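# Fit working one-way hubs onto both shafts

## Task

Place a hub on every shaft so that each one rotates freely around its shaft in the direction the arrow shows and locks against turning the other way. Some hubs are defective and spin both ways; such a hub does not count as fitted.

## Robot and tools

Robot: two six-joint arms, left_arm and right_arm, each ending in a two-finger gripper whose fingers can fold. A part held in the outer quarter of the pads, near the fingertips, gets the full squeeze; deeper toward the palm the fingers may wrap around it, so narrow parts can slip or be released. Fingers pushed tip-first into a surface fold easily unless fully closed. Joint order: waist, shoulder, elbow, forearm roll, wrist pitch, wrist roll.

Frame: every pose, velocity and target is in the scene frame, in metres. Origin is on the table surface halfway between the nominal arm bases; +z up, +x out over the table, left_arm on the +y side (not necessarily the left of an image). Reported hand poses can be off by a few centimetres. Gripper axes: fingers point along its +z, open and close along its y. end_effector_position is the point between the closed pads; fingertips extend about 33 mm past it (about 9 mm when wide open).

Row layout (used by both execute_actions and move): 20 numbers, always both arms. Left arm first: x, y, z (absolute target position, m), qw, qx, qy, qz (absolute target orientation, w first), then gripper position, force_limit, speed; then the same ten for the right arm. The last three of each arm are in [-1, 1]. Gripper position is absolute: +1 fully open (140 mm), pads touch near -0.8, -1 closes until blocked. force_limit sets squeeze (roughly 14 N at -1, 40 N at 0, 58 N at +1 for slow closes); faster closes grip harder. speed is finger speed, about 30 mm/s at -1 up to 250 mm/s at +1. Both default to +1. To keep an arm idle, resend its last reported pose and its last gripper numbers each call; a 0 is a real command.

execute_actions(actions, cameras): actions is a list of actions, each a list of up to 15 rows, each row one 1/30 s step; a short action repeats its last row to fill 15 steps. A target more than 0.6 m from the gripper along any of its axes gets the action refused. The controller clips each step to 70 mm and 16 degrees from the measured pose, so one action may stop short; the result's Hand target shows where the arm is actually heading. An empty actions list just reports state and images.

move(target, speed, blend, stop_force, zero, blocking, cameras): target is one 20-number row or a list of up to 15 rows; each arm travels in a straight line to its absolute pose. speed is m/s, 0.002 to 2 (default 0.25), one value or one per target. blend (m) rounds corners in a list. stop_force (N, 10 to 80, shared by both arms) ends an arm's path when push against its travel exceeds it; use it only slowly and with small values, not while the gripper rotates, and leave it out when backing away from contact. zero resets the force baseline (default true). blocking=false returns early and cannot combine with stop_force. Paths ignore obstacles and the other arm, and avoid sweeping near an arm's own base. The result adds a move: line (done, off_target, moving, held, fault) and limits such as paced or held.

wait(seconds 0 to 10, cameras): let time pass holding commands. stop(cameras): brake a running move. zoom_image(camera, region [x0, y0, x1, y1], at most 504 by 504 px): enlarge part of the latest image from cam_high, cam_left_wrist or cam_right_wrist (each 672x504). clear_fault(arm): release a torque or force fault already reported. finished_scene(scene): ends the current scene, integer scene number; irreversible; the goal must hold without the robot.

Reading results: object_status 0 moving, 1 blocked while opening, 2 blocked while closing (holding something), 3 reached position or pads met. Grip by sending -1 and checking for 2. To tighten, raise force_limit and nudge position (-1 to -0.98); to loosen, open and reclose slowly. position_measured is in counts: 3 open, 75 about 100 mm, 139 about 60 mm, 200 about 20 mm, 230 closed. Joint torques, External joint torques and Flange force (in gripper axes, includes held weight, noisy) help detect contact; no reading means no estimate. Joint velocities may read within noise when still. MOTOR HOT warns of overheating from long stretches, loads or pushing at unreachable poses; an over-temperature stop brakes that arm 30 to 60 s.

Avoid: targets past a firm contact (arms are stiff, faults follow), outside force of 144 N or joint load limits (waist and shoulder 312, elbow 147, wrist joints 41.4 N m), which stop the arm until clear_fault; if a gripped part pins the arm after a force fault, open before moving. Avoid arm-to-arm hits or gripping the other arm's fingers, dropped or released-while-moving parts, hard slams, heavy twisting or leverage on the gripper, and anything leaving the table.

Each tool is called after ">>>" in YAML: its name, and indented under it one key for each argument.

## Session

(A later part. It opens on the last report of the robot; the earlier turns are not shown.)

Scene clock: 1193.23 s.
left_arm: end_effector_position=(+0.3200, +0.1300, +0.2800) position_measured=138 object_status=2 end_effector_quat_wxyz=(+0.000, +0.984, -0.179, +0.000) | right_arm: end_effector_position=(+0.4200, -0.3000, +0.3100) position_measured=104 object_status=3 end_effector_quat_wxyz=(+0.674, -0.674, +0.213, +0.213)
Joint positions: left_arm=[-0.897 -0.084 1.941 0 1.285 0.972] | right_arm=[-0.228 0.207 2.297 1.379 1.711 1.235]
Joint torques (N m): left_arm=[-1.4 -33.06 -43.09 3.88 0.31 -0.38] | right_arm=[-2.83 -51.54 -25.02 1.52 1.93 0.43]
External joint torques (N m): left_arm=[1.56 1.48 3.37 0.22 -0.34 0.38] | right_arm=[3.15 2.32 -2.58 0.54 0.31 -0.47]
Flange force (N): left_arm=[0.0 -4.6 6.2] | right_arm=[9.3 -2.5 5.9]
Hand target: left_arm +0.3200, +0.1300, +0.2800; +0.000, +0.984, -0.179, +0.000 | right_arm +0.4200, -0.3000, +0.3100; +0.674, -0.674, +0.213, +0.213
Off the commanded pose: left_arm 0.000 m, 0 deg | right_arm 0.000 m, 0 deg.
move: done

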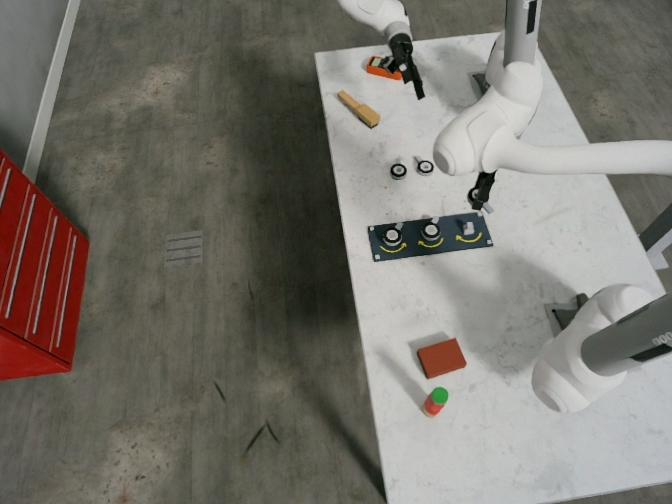

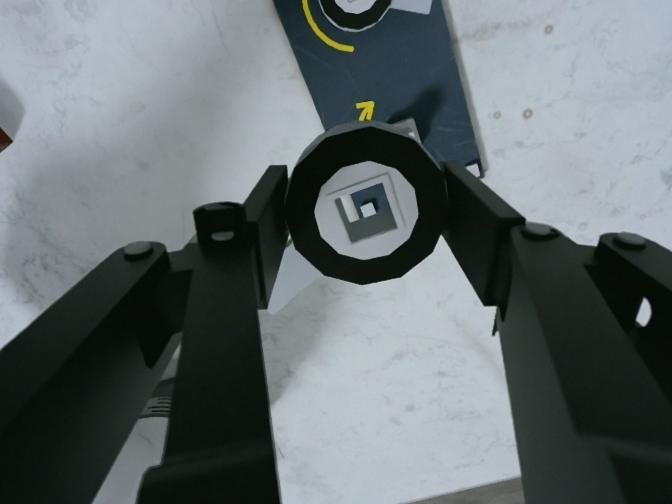

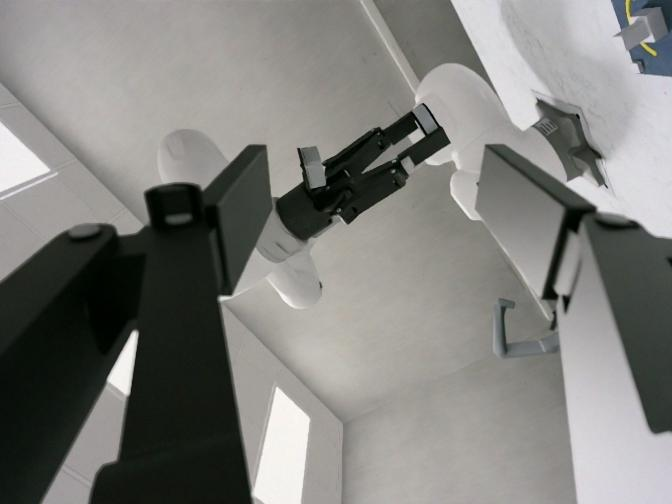

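>>> move:
  target: [0.288,0.094,0.14,0,0.9839,-0.1788,0,-1,-0.05,-1,0.42,-0.30,0.31,-0.6744,0.6744,-0.2126,-0.2126,0.2,-0.05,-1]
  speed: 0.2
  cameras: ["cam_left_wrist"]

>>> zoom_image:
  camera: "cam_left_wrist"
  region: [300, 130, 430, 228]

Scene clock: 1202.23 s.
left_arm: end_effector_position=(+0.2880, +0.0940, +0.1401) position_measured=138 object_status=2 end_effector_quat_wxyz=(+0.000, +0.984, -0.179, +0.000) | right_arm: end_effector_position=(+0.4200, -0.3000, +0.3100) position_measured=104 object_status=3 end_effector_quat_wxyz=(+0.674, -0.674, +0.213, +0.213)
Joint positions: left_arm=[-0.992 0.036 2.101 0 1.005 0.877] | right_arm=[-0.228 0.207 2.297 1.379 1.711 1.235]
Joint torques (N m): left_arm=[-1.42 -42.11 -37.62 3.48 0.39 -0.22] | right_arm=[-2.89 -51.55 -25.03 1.51 1.91 0.47]
External joint torques (N m): left_arm=[1.49 3.47 2.89 0.11 -0.42 0.22] | right_arm=[3.01 2.42 -2.61 0.57 0.33 -0.51]
Flange force (N): left_arm=[2.7 -2.3 7.4] | right_arm=[9.5 -2.4 5.6]
Hand target: left_arm +0.2880, +0.0940, +0.1400; +0.000, +0.984, -0.179, +0.000 | right_arm +0.4200, -0.3000, +0.3100; +0.674, -0.674, +0.213, +0.213
Off the commanded pose: left_arm 0.000 m, 0 deg | right_arm 0.000 m, 0 deg.
move: done
Images, in order (width x height): cam_left_wrist 672x504.

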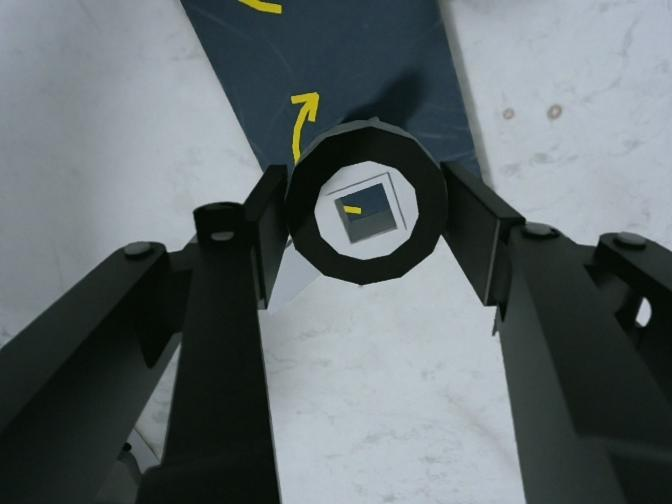

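Scaled by 3.877 from the camera's 672x504 image, which has a finer 960x720 frame.

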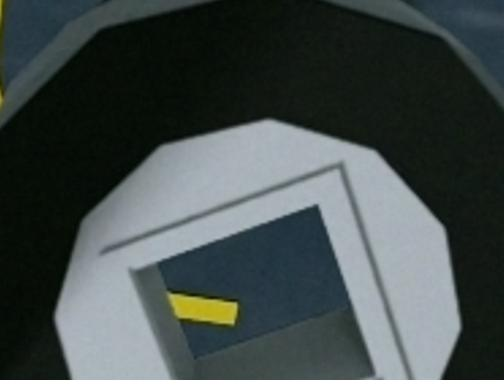

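>>> move:
  target: [0.288,0.094,0.084,0,0.9839,-0.1788,0,-1,-0.05,-1,0.42,-0.30,0.31,-0.6744,0.6744,-0.2126,-0.2126,0.2,-0.05,-1]
  speed: 0.08
  stop_force: 15
  cameras: ["cam_left_wrist"]

>>> zoom_image:
  camera: "cam_left_wrist"
  region: [325, 155, 405, 240]

Scene clock: 1233.30 s.
left_arm: end_effector_position=(+0.2880, +0.0940, +0.0840) position_measured=138 object_status=2 end_effector_quat_wxyz=(+0.000, +0.984, -0.179, +0.000) | right_arm: end_effector_position=(+0.4200, -0.3000, +0.3100) position_measured=104 object_status=3 end_effector_quat_wxyz=(+0.674, -0.674, +0.213, +0.213)
Joint positions: left_arm=[-0.992 0.098 2.156 0 0.887 0.877] | right_arm=[-0.228 0.207 2.297 1.379 1.711 1.235]
Joint torques (N m): left_arm=[-1.51 -44.35 -34.65 3.08 0.29 -0.26] | right_arm=[-3.09 -51.53 -25.15 1.54 1.87 0.43]
External joint torques (N m): left_arm=[1.58 1.94 2.61 0.22 -0.33 0.26] | right_arm=[3.18 2.41 -2.46 0.55 0.36 -0.46]
Flange force (N): left_arm=[1.1 -3.8 5.5] | right_arm=[9.3 -2.3 5.9]
Hand target: left_arm +0.2880, +0.0940, +0.0840; +0.000, +0.984, -0.179, +0.000 | right_arm +0.4200, -0.3000, +0.3100; +0.674, -0.674, +0.213, +0.213
Off the commanded pose: left_arm 0.000 m, 0 deg | right_arm 0.000 m, 0 deg.
move: done
Images, in order (width x height): cam_left_wrist 672x504.

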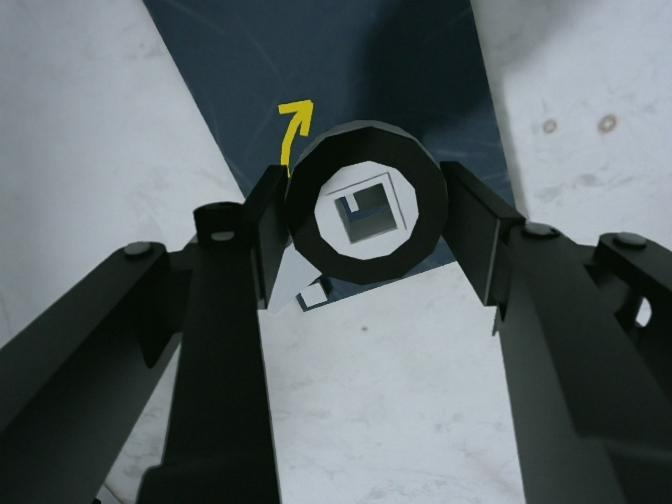

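Scaled by 5.929 from the camera's 672x504 image, which has a finer 960x720 frame.

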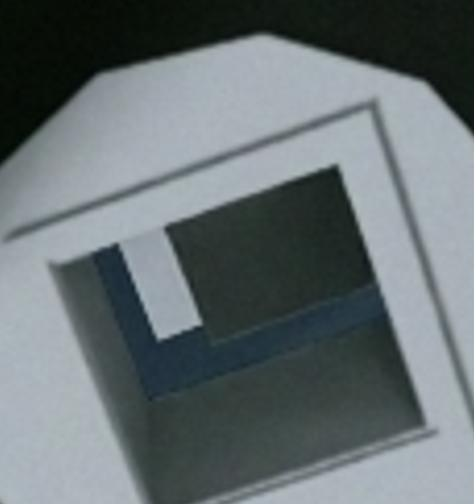

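>>> move:
  target: [0.288,0.089,0.084,0,0.9839,-0.1788,0,-1,-0.05,-1,0.42,-0.30,0.31,-0.6744,0.6744,-0.2126,-0.2126,0.2,-0.05,-1]
  speed: 0.05
  cameras: ["cam_left_wrist"]

>>> zoom_image:
  camera: "cam_left_wrist"
  region: [325, 155, 405, 240]

Scene clock: 1264.17 s.
left_arm: end_effector_position=(+0.2880, +0.0890, +0.0840) position_measured=138 object_status=2 end_effector_quat_wxyz=(+0.000, +0.984, -0.179, +0.000) | right_arm: end_effector_position=(+0.4200, -0.3000, +0.3100) position_measured=104 object_status=3 end_effector_quat_wxyz=(+0.674, -0.674, +0.213, +0.213)
Joint positions: left_arm=[-0.997 0.104 2.149 0 0.888 0.872] | right_arm=[-0.228 0.207 2.297 1.379 1.711 1.235]
Joint torques (N m): left_arm=[-2.76 -46.04 -34.52 3.24 0.4 -0.27] | right_arm=[-2.68 -51.65 -25.09 1.55 1.95 0.49]
External joint torques (N m): left_arm=[2.85 3.08 2.5 0.07 -0.44 0.27] | right_arm=[2.94 2.49 -2.54 0.53 0.29 -0.52]
Flange force (N): left_arm=[4.2 -4.7 6.9] | right_arm=[9.5 -2.2 5.4]
Hand target: left_arm +0.2880, +0.0890, +0.0840; +0.000, +0.984, -0.179, +0.000 | right_arm +0.4200, -0.3000, +0.3100; +0.674, -0.674, +0.213, +0.213
Off the commanded pose: left_arm 0.000 m, 0 deg | right_arm 0.000 m, 0 deg.
move: done
Images, in order (width x height): cam_left_wrist 672x504.

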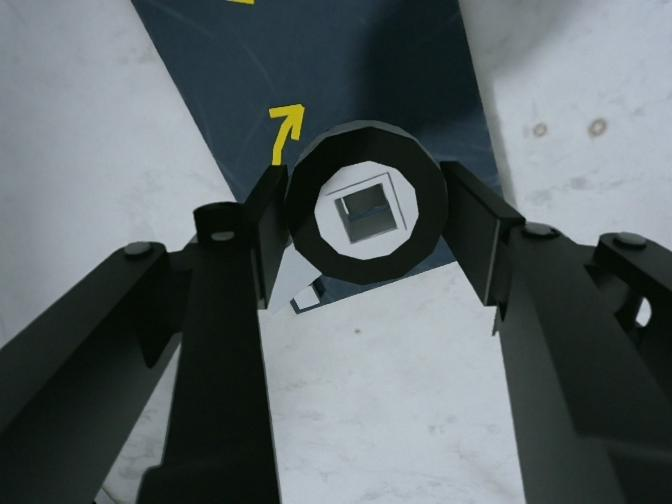

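Scaled by 5.929 from the camera's 672x504 image, which has a finer 960x720 frame.

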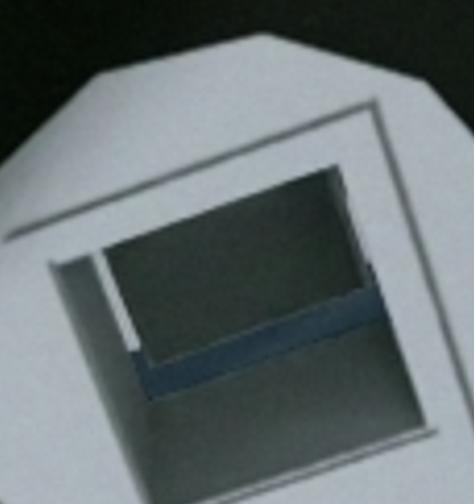

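>>> move:
  target: [0.288,0.089,0.072,0,0.9839,-0.1788,0,-1,-0.05,-1,0.42,-0.30,0.31,-0.6744,0.6744,-0.2126,-0.2126,0.2,-0.05,-1]
  speed: 0.02
  stop_force: 12
  cameras: ["cam_left_wrist"]

>>> zoom_image:
  camera: "cam_left_wrist"
  region: [325, 155, 405, 240]

Scene clock: 1279.30 s.
left_arm: end_effector_position=(+0.2880, +0.0890, +0.0720) position_measured=138 object_status=2 end_effector_quat_wxyz=(+0.000, +0.984, -0.179, +0.000) | right_arm: end_effector_position=(+0.4200, -0.3000, +0.3100) position_measured=104 object_status=3 end_effector_quat_wxyz=(+0.674, -0.674, +0.213, +0.213)
Joint positions: left_arm=[-0.997 0.119 2.16 0 0.863 0.872] | right_arm=[-0.228 0.207 2.297 1.379 1.711 1.235]
Joint torques (N m): left_arm=[0 -45.96 -37.71 4.03 -2.01 -0.18] | right_arm=[-2.81 -51.61 -25.05 1.54 1.93 0.49]
External joint torques (N m): left_arm=[0.18 1.58 6.22 -0.78 1.97 0.18] | right_arm=[3.02 2.38 -2.57 0.53 0.31 -0.53]
Flange force (N): left_arm=[-6.0 -5.2 3.2] | right_arm=[9.4 -2.3 5.6]
Hand target: left_arm +0.2880, +0.0890, +0.0720; +0.000, +0.984, -0.179, +0.000 | right_arm +0.4200, -0.3000, +0.3100; +0.674, -0.674, +0.213, +0.213
Off the commanded pose: left_arm 0.000 m, 0 deg | right_arm 0.000 m, 0 deg.
move: done
Images, in order (width x height): cam_left_wrist 672x504.

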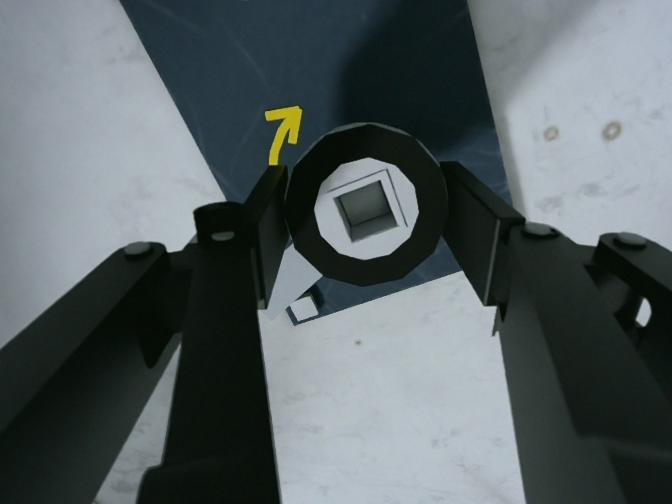

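Scaled by 5.929 from the camera's 672x504 image, which has a finer 960x720 frame.

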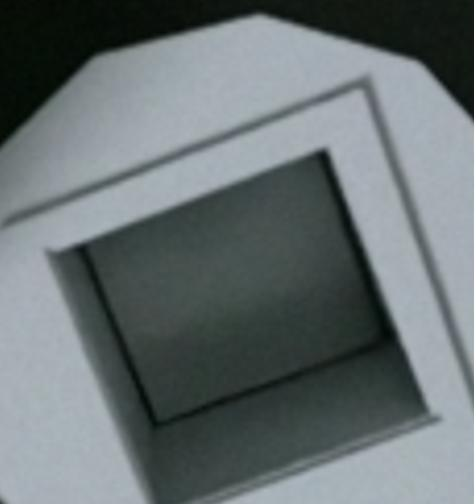

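>>> move:
  target: [0.288,0.089,0.066,0,0.9839,-0.1788,0,-1,-0.05,-1,0.42,-0.30,0.31,-0.6744,0.6744,-0.2126,-0.2126,0.2,-0.05,-1]
  speed: 0.015
  stop_force: 10
  cameras: ["cam_left_wrist"]

>>> zoom_image:
  camera: "cam_left_wrist"
  region: [325, 155, 405, 240]

Scene clock: 1309.67 s.
left_arm: end_effector_position=(+0.2880, +0.0889, +0.0715) position_measured=138 object_status=2 end_effector_quat_wxyz=(+0.000, +0.984, -0.179, +0.000) | right_arm: end_effector_position=(+0.4200, -0.3000, +0.3100) position_measured=104 object_status=3 end_effector_quat_wxyz=(+0.674, -0.674, +0.213, +0.213)
Joint positions: left_arm=[-0.997 0.12 2.16 0 0.862 0.872] | right_arm=[-0.228 0.207 2.297 1.379 1.711 1.235]
Joint torques (N m): left_arm=[-0.07 -40.65 -36.91 3.91 -3.65 -0.25] | right_arm=[-2.67 -51.69 -25.21 1.53 1.94 0.5]
External joint torques (N m): left_arm=[0.12 -3.07 5.61 -0.68 3.62 0.25] | right_arm=[2.89 2.54 -2.43 0.54 0.3 -0.53]
Flange force (N): left_arm=[-10.3 -8.4 -6.7] | right_arm=[9.5 -1.9 5.4]
Hand target: left_arm +0.2880, +0.0889, +0.0715; +0.000, +0.984, -0.179, +0.000 | right_arm +0.4200, -0.3000, +0.3100; +0.674, -0.674, +0.213, +0.213
Off the commanded pose: left_arm 0.005 m, 0 deg | right_arm 0.000 m, 0 deg.
move: contact (left_arm)
Images, in order (width x height): cam_left_wrist 672x504.

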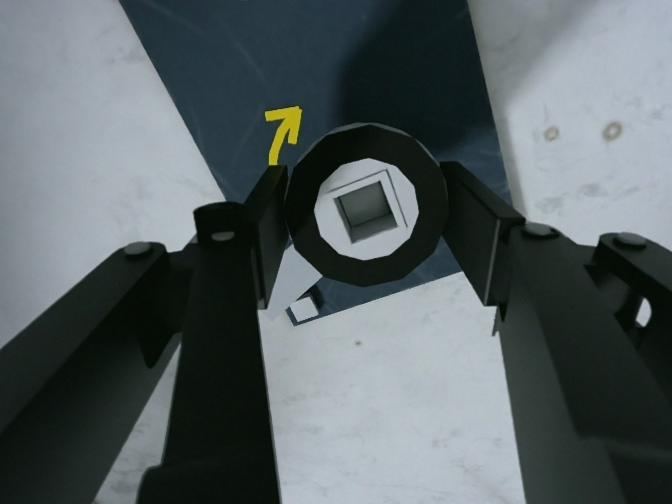

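Scaled by 5.929 from the camera's 672x504 image, which has a finer 960x720 frame.

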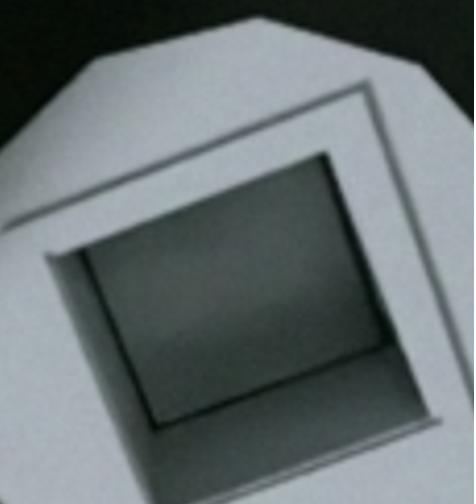

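>>> move:
  target:
    - [0.288,0.089,0.0735,0,0.9839,-0.1788,0,-1,-0.05,-1,0.42,-0.30,0.31,-0.6744,0.6744,-0.2126,-0.2126,0.2,-0.05,-1]
    - [0.2869,0.0898,0.0735,0,0.9839,-0.1788,0,-1,-0.05,-1,0.42,-0.30,0.31,-0.6744,0.6744,-0.2126,-0.2126,0.2,-0.05,-1]
  speed: 0.02
  cameras: ["cam_left_wrist"]

>>> zoom_image:
  camera: "cam_left_wrist"
  region: [325, 155, 405, 240]

Scene clock: 1332.80 s.
left_arm: end_effector_position=(+0.2870, +0.0897, +0.0735) position_measured=138 object_status=2 end_effector_quat_wxyz=(+0.000, +0.984, -0.179, +0.000) | right_arm: end_effector_position=(+0.4200, -0.3000, +0.3100) position_measured=104 object_status=3 end_effector_quat_wxyz=(+0.674, -0.674, +0.213, +0.213)
Joint positions: left_arm=[-0.998 0.115 2.16 0 0.866 0.871] | right_arm=[-0.228 0.207 2.297 1.379 1.711 1.235]
Joint torques (N m): left_arm=[0.49 -44.58 -25.36 4.28 4.51 -0.22] | right_arm=[-2.64 -51.81 -25.24 1.5 1.91 0.46]
External joint torques (N m): left_arm=[-0.4 0.84 -6.09 -1.04 -4.55 0.22] | right_arm=[2.87 2.65 -2.36 0.56 0.32 -0.49]
Flange force (N): left_arm=[8.4 6.6 5.4] | right_arm=[9.6 -1.9 5.3]
Hand target: left_arm +0.2869, +0.0898, +0.0735; +0.000, +0.984, -0.179, +0.000 | right_arm +0.4200, -0.3000, +0.3100; +0.674, -0.674, +0.213, +0.213
Off the commanded pose: left_arm 0.000 m, 0 deg | right_arm 0.000 m, 0 deg.
move: done
Images, in order (width x height): cam_left_wrist 672x504.

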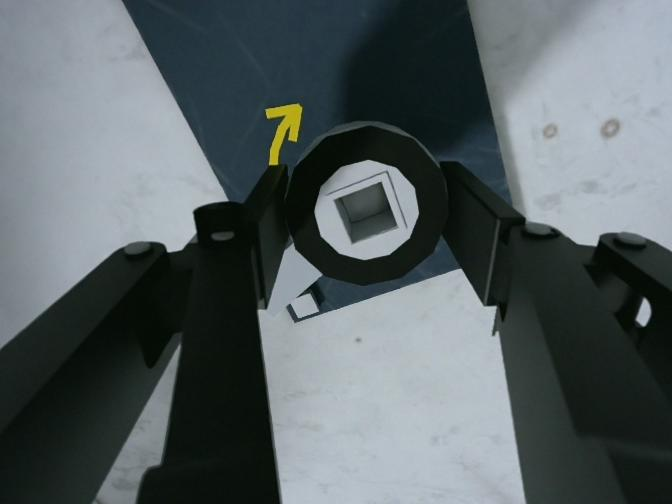

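Scaled by 5.929 from the camera's 672x504 image, which has a finer 960x720 frame.

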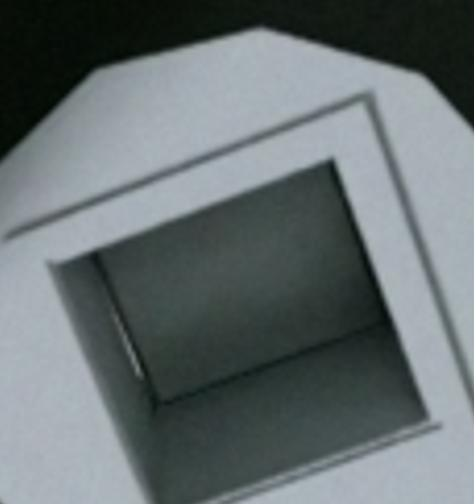

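>>> move:
  target:
    - [0.2871,0.08945,0.0735,0,0.9839,-0.1788,0,-1,-0.05,-1,0.42,-0.30,0.31,-0.6744,0.6744,-0.2126,-0.2126,0.2,-0.05,-1]
    - [0.2871,0.08945,0.066,0,0.9839,-0.1788,0,-1,-0.05,-1,0.42,-0.30,0.31,-0.6744,0.6744,-0.2126,-0.2126,0.2,-0.05,-1]
  speed: 0.015
  stop_force: 12
  cameras: ["cam_left_wrist"]

>>> zoom_image:
  camera: "cam_left_wrist"
  region: [325, 155, 405, 240]

Scene clock: 1345.30 s.
left_arm: end_effector_position=(+0.2871, +0.0895, +0.0660) position_measured=138 object_status=2 end_effector_quat_wxyz=(+0.000, +0.984, -0.179, +0.000) | right_arm: end_effector_position=(+0.4200, -0.3000, +0.3100) position_measured=104 object_status=3 end_effector_quat_wxyz=(+0.674, -0.674, +0.213, +0.213)
Joint positions: left_arm=[-0.998 0.126 2.166 0 0.85 0.871] | right_arm=[-0.228 0.207 2.297 1.379 1.711 1.235]
Joint torques (N m): left_arm=[0.04 -45.76 -34.29 3.61 -0.28 -0.27] | right_arm=[-2.87 -51.53 -24.98 1.45 1.94 0.42]
External joint torques (N m): left_arm=[0 1.67 3.23 -0.41 0.24 0.27] | right_arm=[3.01 2.33 -2.64 0.64 0.3 -0.46]
Flange force (N): left_arm=[-2.2 -2.2 4.4] | right_arm=[9.3 -2.7 5.8]
Hand target: left_arm +0.2871, +0.0895, +0.0660; +0.000, +0.984, -0.179, +0.000 | right_arm +0.4200, -0.3000, +0.3100; +0.674, -0.674, +0.213, +0.213
Off the commanded pose: left_arm 0.000 m, 0 deg | right_arm 0.000 m, 0 deg.
move: done
Images, in order (width x height): cam_left_wrist 672x504.

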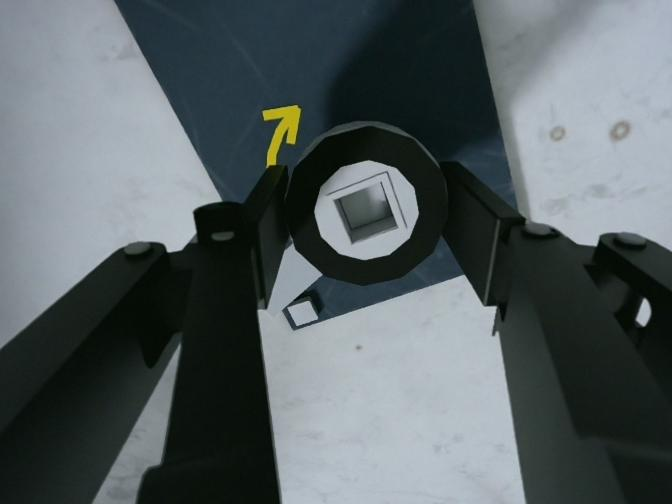

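Scaled by 5.929 from the camera's 672x504 image, which has a finer 960x720 frame.

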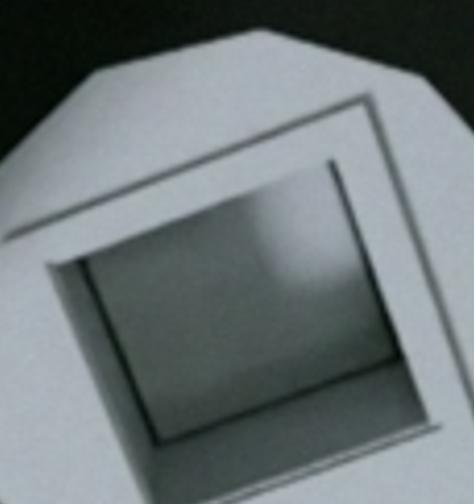

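Good. Continue down.

>>> move:
  target: [0.2871,0.08945,0.045,0,0.9839,-0.1788,0,-1,-0.05,-1,0.42,-0.30,0.31,-0.6744,0.6744,-0.2126,-0.2126,0.2,-0.05,-1]
  speed: 0.02
  stop_force: 14
  cameras: ["cam_left_wrist"]

>>> zoom_image:
  camera: "cam_left_wrist"
  region: [325, 155, 405, 240]

Scene clock: 1352.70 s.
left_arm: end_effector_position=(+0.2871, +0.0894, +0.0507) position_measured=138 object_status=2 end_effector_quat_wxyz=(+0.000, +0.984, -0.179, +0.000) | right_arm: end_effector_position=(+0.4200, -0.3000, +0.3100) position_measured=104 object_status=3 end_effector_quat_wxyz=(+0.674, -0.674, +0.213, +0.213)
Joint positions: left_arm=[-0.998 0.146 2.179 0 0.817 0.871] | right_arm=[-0.228 0.207 2.297 1.379 1.711 1.235]
Joint torques (N m): left_arm=[-1.57 -44.2 -30.01 2.97 -0.05 -0.17] | right_arm=[-2.81 -51.41 -25.13 1.58 1.84 0.51]
External joint torques (N m): left_arm=[1.61 -0.94 -0.08 0.14 0.01 0.17] | right_arm=[3.08 2.22 -2.48 0.47 0.39 -0.55]
Flange force (N): left_arm=[1.3 -3.4 -1.4] | right_arm=[8.9 -2.2 5.6]
Hand target: left_arm +0.2871, +0.0894, +0.0508; +0.000, +0.984, -0.179, +0.000 | right_arm +0.4200, -0.3000, +0.3100; +0.674, -0.674, +0.213, +0.213
Off the commanded pose: left_arm 0.006 m, 0 deg | right_arm 0.000 m, 0 deg.
move: contact (left_arm)
Images, in order (width x height): cam_left_wrist 672x504.

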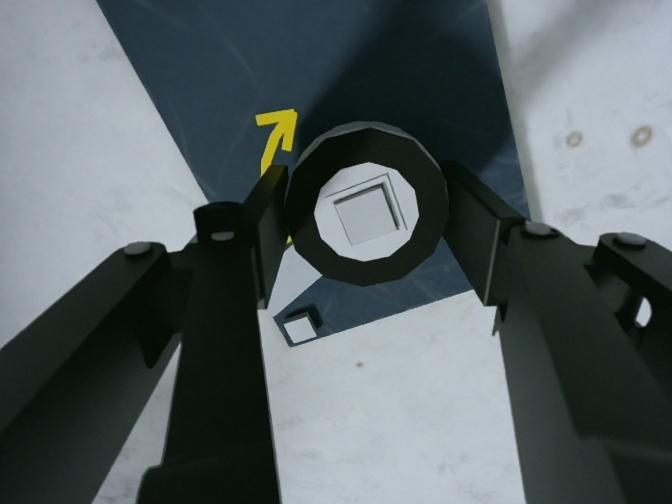

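Scaled by 5.929 from the camera's 672x504 image, which has a finer 960x720 frame.

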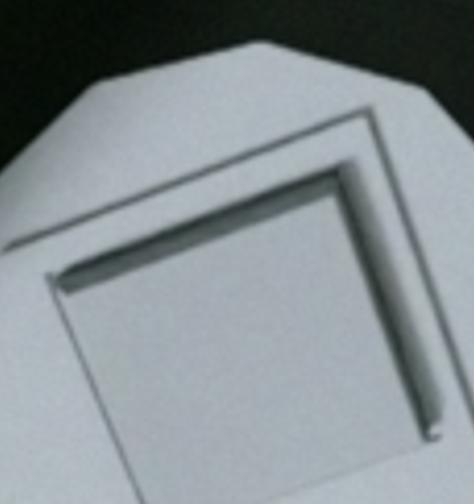

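>>> move:
  target: [0.2871,0.08945,0.0515,0,0.9839,-0.1788,0,-1,-0.05,-1,0.42,-0.30,0.31,-0.6744,0.6744,-0.2126,-0.2126,0.2,-0.05,-1]
  speed: 0.05
  cameras: ["cam_left_wrist"]

>>> zoom_image:
  camera: "cam_left_wrist"
  region: [260, 110, 480, 320]

>>> move:
  target: [0.2871,0.08945,0.0515,0,0.9598,-0.2807,0,-1,-0.05,-1,0.42,-0.30,0.31,-0.6744,0.6744,-0.2126,-0.2126,0.2,-0.05,-1]
  speed: 0.1
  cameras: ["cam_left_wrist"]

>>> zoom_image:
  camera: "cam_left_wrist"
  region: [260, 110, 480, 320]

Scene clock: 1367.73 s.
left_arm: end_effector_position=(+0.2871, +0.0894, +0.0515) position_measured=138 object_status=2 end_effector_quat_wxyz=(+0.000, +0.984, -0.179, +0.000) | right_arm: end_effector_position=(+0.4200, -0.3000, +0.3100) position_measured=104 object_status=3 end_effector_quat_wxyz=(+0.674, -0.674, +0.213, +0.213)
Joint positions: left_arm=[-0.998 0.145 2.179 0 0.818 0.871] | right_arm=[-0.228 0.207 2.297 1.379 1.711 1.235]
Joint torques (N m): left_arm=[-1.31 -47.9 -32.76 2.92 0.26 -0.29] | right_arm=[-3.03 -51.5 -24.94 1.49 1.9 0.46]
External joint torques (N m): left_arm=[1.32 3.13 2.76 0.18 -0.29 0.29] | right_arm=[3.25 2.38 -2.64 0.57 0.33 -0.5]
Flange force (N): left_arm=[1.7 -2.7 7.1] | right_arm=[9.5 -2.6 6.1]
Hand target: left_arm +0.2871, +0.0894, +0.0515; +0.000, +0.984, -0.179, +0.000 | right_arm +0.4200, -0.3000, +0.3100; +0.674, -0.674, +0.213, +0.213
Off the commanded pose: left_arm 0.000 m, 0 deg | right_arm 0.000 m, 0 deg.
move: done
Images, in order (width x height): cam_left_wrist 672x504.

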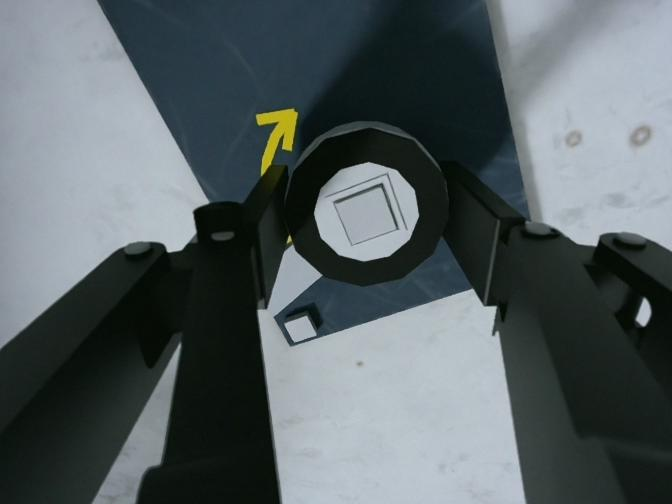

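Scaled by 2.291 from the camera's 672x504 image, which has a finer 960x720 frame.

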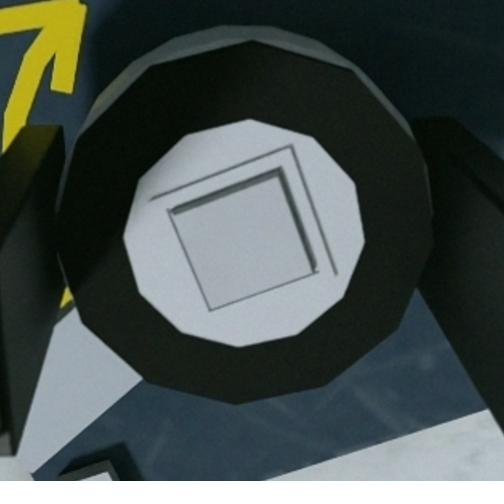

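Scene clock: 1369.20 s.
left_arm: end_effector_position=(+0.2871, +0.0895, +0.0515) position_measured=138 object_status=2 end_effector_quat_wxyz=(+0.000, +0.960, -0.281, +0.000) | right_arm: end_effector_position=(+0.4200, -0.3000, +0.3100) position_measured=104 object_status=3 end_effector_quat_wxyz=(+0.674, -0.674, +0.213, +0.213)
Joint positions: left_arm=[-0.998 0.145 2.179 0 0.818 1.08] | right_arm=[-0.228 0.207 2.297 1.379 1.711 1.235]
Joint torques (N m): left_arm=[2 -47.55 -32.2 4.61 0.66 -0.01] | right_arm=[-3.14 -51.36 -25.15 1.54 1.89 0.46]
External joint torques (N m): left_arm=[-1.93 2.28 2.09 -1.51 -0.69 0.01] | right_arm=[3.4 2.23 -2.47 0.54 0.35 -0.49]
Flange force (N): left_arm=[-2.4 3.2 6.2] | right_arm=[9.1 -2.5 6.4]
Hand target: left_arm +0.2871, +0.0894, +0.0515; +0.000, +0.960, -0.281, +0.000 | right_arm +0.4200, -0.3000, +0.3100; +0.674, -0.674, +0.213, +0.213
Off the commanded pose: left_arm 0.000 m, 0 deg | right_arm 0.000 m, 0 deg.
move: done
Images, in order (width x height): cam_left_wrist 672x504.

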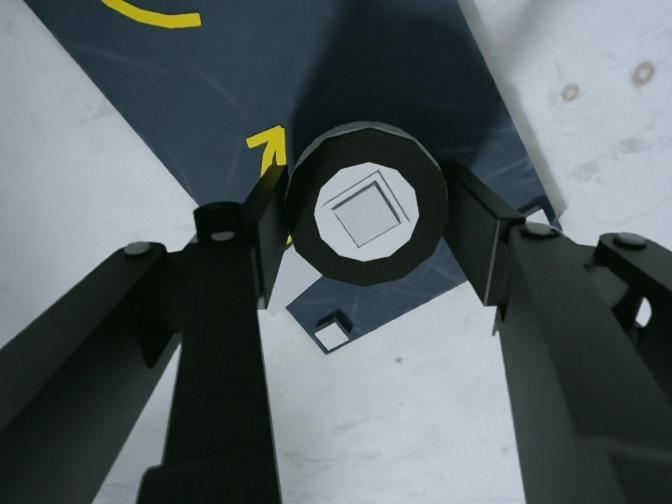

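Scaled by 2.291 from the camera's 672x504 image, which has a finer 960x720 frame.

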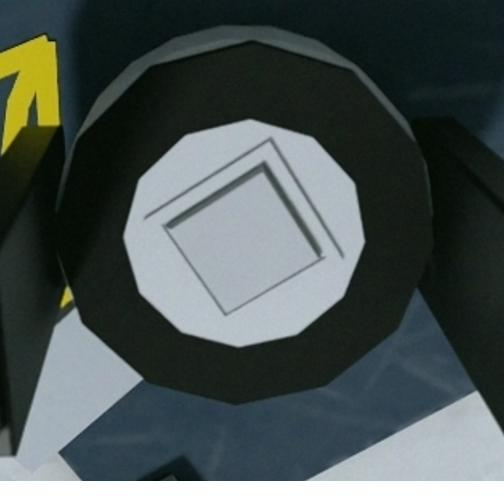

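>>> move:
  target: [0.2871,0.08945,0.0515,0,0.9839,-0.1788,0,-1,-0.05,-1,0.42,-0.30,0.31,-0.6744,0.6744,-0.2126,-0.2126,0.2,-0.05,-1]
  speed: 0.1
  cameras: ["cam_left_wrist"]

>>> zoom_image:
  camera: "cam_left_wrist"
  region: [260, 110, 480, 320]

Scene clock: 1380.70 s.
left_arm: end_effector_position=(+0.2872, +0.0893, +0.0515) position_measured=138 object_status=2 end_effector_quat_wxyz=(+0.000, +0.984, -0.179, +0.000) | right_arm: end_effector_position=(+0.4200, -0.3000, +0.3100) position_measured=104 object_status=3 end_effector_quat_wxyz=(+0.674, -0.674, +0.213, +0.213)
Joint positions: left_arm=[-0.998 0.145 2.178 0 0.818 0.871] | right_arm=[-0.228 0.207 2.297 1.379 1.711 1.235]
Joint torques (N m): left_arm=[-13.99 -47.11 -18.33 -6.21 7.22 -2.41] | right_arm=[-2.74 -51.78 -25.01 1.54 1.88 0.4]
External joint torques (N m): left_arm=[13.98 2.23 -11.74 9.31 -7.26 2.41] | right_arm=[3.07 2.52 -2.54 0.51 0.36 -0.43]
Flange force (N): left_arm=[38.6 -12.5 9.1] | right_arm=[9.5 -2.4 5.6]
Hand target: left_arm +0.2871, +0.0895, +0.0515; +0.000, +0.984, -0.179, +0.000 | right_arm +0.4200, -0.3000, +0.3100; +0.674, -0.674, +0.213, +0.213
Off the commanded pose: left_arm 0.000 m, 0 deg | right_arm 0.000 m, 0 deg.
move: done
Images, in order (width x height): cam_left_wrist 672x504.

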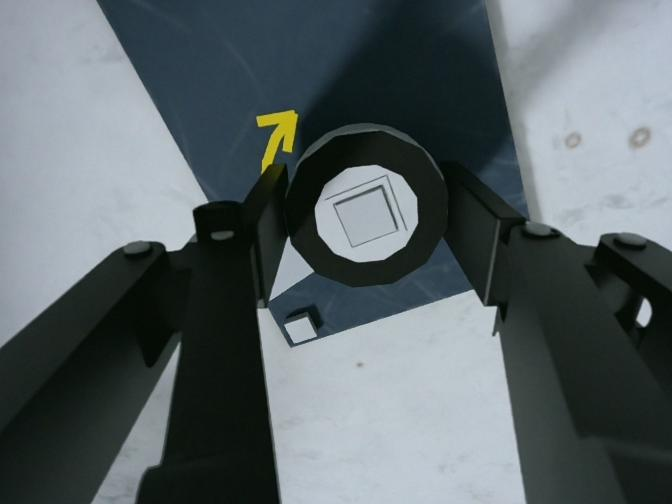

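Scaled by 2.291 from the camera's 672x504 image, which has a finer 960x720 frame.

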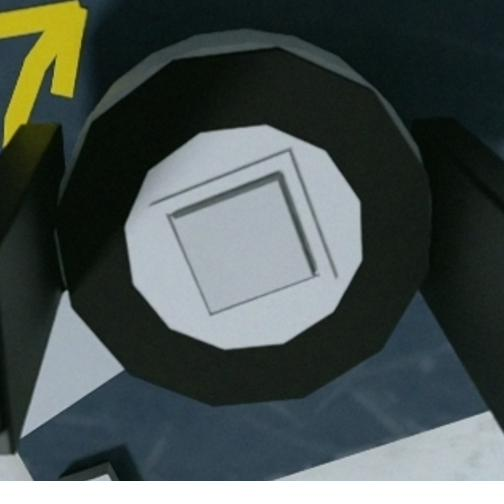

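>>> move:
  target: [0.2871,0.0894,0.0515,0,0.9799,-0.1994,0,-1,-0.05,-1,0.42,-0.30,0.31,-0.6744,0.6744,-0.2126,-0.2126,0.2,-0.05,-1]
  speed: 0.05

>>> move:
  target:
    - [0.2871,0.0894,0.0515,0,0.9799,-0.1994,0,0.1,-0.05,-1,0.42,-0.30,0.31,-0.6744,0.6744,-0.2126,-0.2126,0.2,-0.05,-1]
    - [0.2871,0.0894,0.14,0,0.9799,-0.1994,0,0.1,-0.05,-1,0.42,-0.30,0.31,-0.6744,0.6744,-0.2126,-0.2126,0.2,-0.05,-1]
  speed: 0.08
  cameras: ["cam_left_wrist"]

Scene clock: 1394.80 s.
left_arm: end_effector_position=(+0.2870, +0.0895, +0.0515) position_measured=138 object_status=2 end_effector_quat_wxyz=(+0.000, +0.980, -0.199, +0.000) | right_arm: end_effector_position=(+0.4200, -0.3000, +0.3100) position_measured=104 object_status=3 end_effector_quat_wxyz=(+0.674, -0.674, +0.213, +0.213)
Joint positions: left_arm=[-0.998 0.145 2.179 0 0.819 0.913] | right_arm=[-0.228 0.207 2.297 1.379 1.711 1.235]
Joint torques (N m): left_arm=[-7.98 -45.45 -21.86 -0.77 4.75 -0.42] | right_arm=[-2.98 -51.71 -24.98 1.49 1.92 0.51]
External joint torques (N m): left_arm=[8.07 0.01 -8.27 3.88 -4.77 0.42] | right_arm=[3.24 2.48 -2.62 0.57 0.32 -0.55]
Flange force (N): left_arm=[21.3 -6.3 3.6] | right_arm=[9.7 -2.4 6.1]
Hand target: left_arm +0.2871, +0.0894, +0.0515; +0.000, +0.980, -0.199, +0.000 | right_arm +0.4200, -0.3000, +0.3100; +0.674, -0.674, +0.213, +0.213
Off the commanded pose: left_arm 0.000 m, 0 deg | right_arm 0.000 m, 0 deg.
move: done

Scene clock: 1397.07 s.
left_arm: end_effector_position=(+0.2871, +0.0894, +0.1400) position_measured=117 object_status=3 end_effector_quat_wxyz=(+0.000, +0.980, -0.199, +0.000) | right_arm: end_effector_position=(+0.4200, -0.3000, +0.3100) position_measured=104 object_status=3 end_effector_quat_wxyz=(+0.674, -0.674, +0.213, +0.213)
Joint positions: left_arm=[-0.998 0.041 2.095 0 1.005 0.913] | right_arm=[-0.228 0.207 2.297 1.379 1.711 1.235]
Joint torques (N m): left_arm=[-1.31 -41.17 -36.11 3.48 0.2 -0.23] | right_arm=[-2.79 -51.48 -25.18 1.56 1.9 0.44]
External joint torques (N m): left_arm=[1.38 1.73 1.24 0.12 -0.23 0.23] | right_arm=[3.08 2.28 -2.43 0.51 0.34 -0.48]
Flange force (N): left_arm=[2.5 -2.2 3.5] | right_arm=[9.0 -2.3 5.7]
Hand target: left_arm +0.2871, +0.0894, +0.1400; +0.000, +0.980, -0.199, +0.000 | right_arm +0.4200, -0.3000, +0.3100; +0.674, -0.674, +0.213, +0.213
Off the commanded pose: left_arm 0.000 m, 0 deg | right_arm 0.000 m, 0 deg.
move: done
Images, in order (width x height): cam_left_wrist 672x504.

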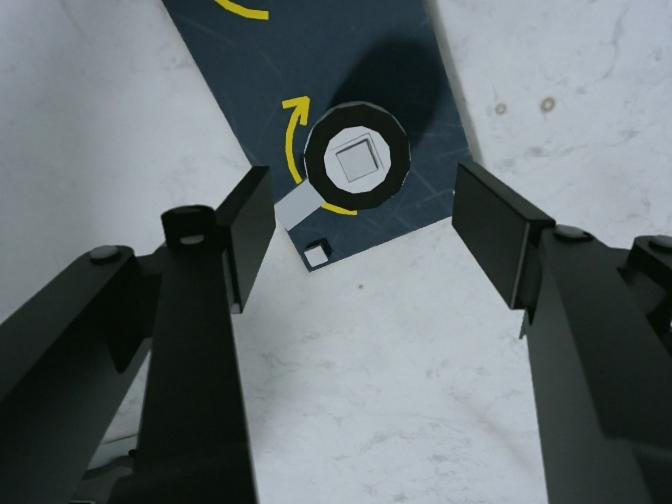

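>>> move:
  target: [0.2871,0.3,0.25,0,0.9799,-0.1994,0,0.1,-0.05,-1,0.42,-0.30,0.31,-0.6744,0.6744,-0.2126,-0.2126,0.2,-0.05,-1]
  speed: 0.3
  cameras: ["cam_high"]

>>> zoom_image:
  camera: "cam_high"
  region: [340, 130, 520, 280]

Scene clock: 1404.87 s.
left_arm: end_effector_position=(+0.2871, +0.3000, +0.2500) position_measured=117 object_status=3 end_effector_quat_wxyz=(+0.000, +0.980, -0.199, +0.000) | right_arm: end_effector_position=(+0.4200, -0.3000, +0.3100) position_measured=104 object_status=3 end_effector_quat_wxyz=(+0.674, -0.674, +0.213, +0.213)
Joint positions: left_arm=[-0.686 -0.32 2.178 0 1.283 1.225] | right_arm=[-0.228 0.207 2.297 1.379 1.711 1.235]
Joint torques (N m): left_arm=[-0.58 -7.66 -41.2 3.92 0.29 -0.1] | right_arm=[-3.35 -51.28 -25.14 1.48 1.89 0.42]
External joint torques (N m): left_arm=[0.65 -0.1 1.58 0.16 -0.33 0.1] | right_arm=[3.59 2.12 -2.46 0.58 0.35 -0.46]
Flange force (N): left_arm=[-1.1 -2.5 3.0] | right_arm=[8.9 -2.7 6.9]
Hand target: left_arm +0.2871, +0.3000, +0.2500; +0.000, +0.980, -0.199, +0.000 | right_arm +0.4200, -0.3000, +0.3100; +0.674, -0.674, +0.213, +0.213
Off the commanded pose: left_arm 0.000 m, 0 deg | right_arm 0.000 m, 0 deg.
move: done
Images, in order (width x height): cam_high 672x504.

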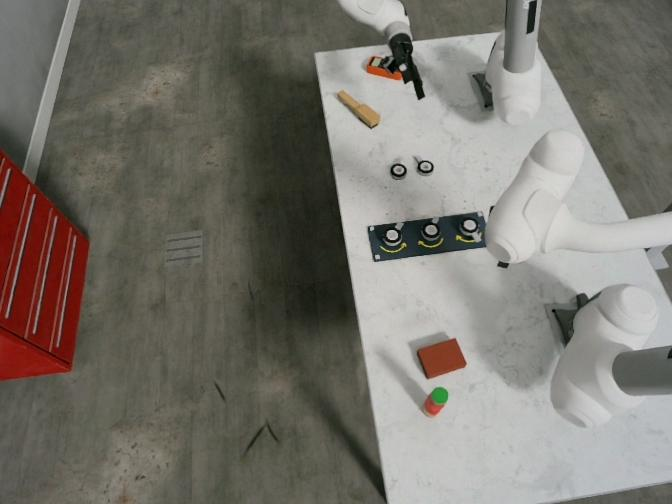

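Scaled by 2.800 from the camera's 672x504 image, which has a finer 960x720 frame.

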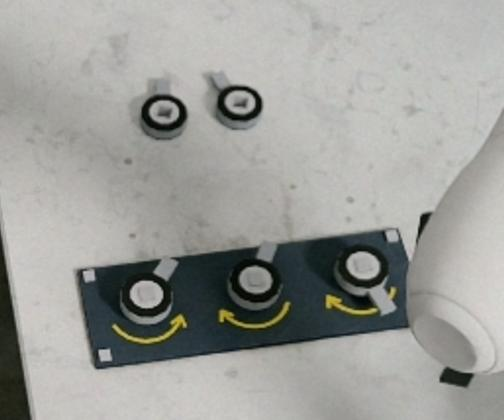

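>>> finished_scene:
  scene: 2

The scene is finished: the task was done.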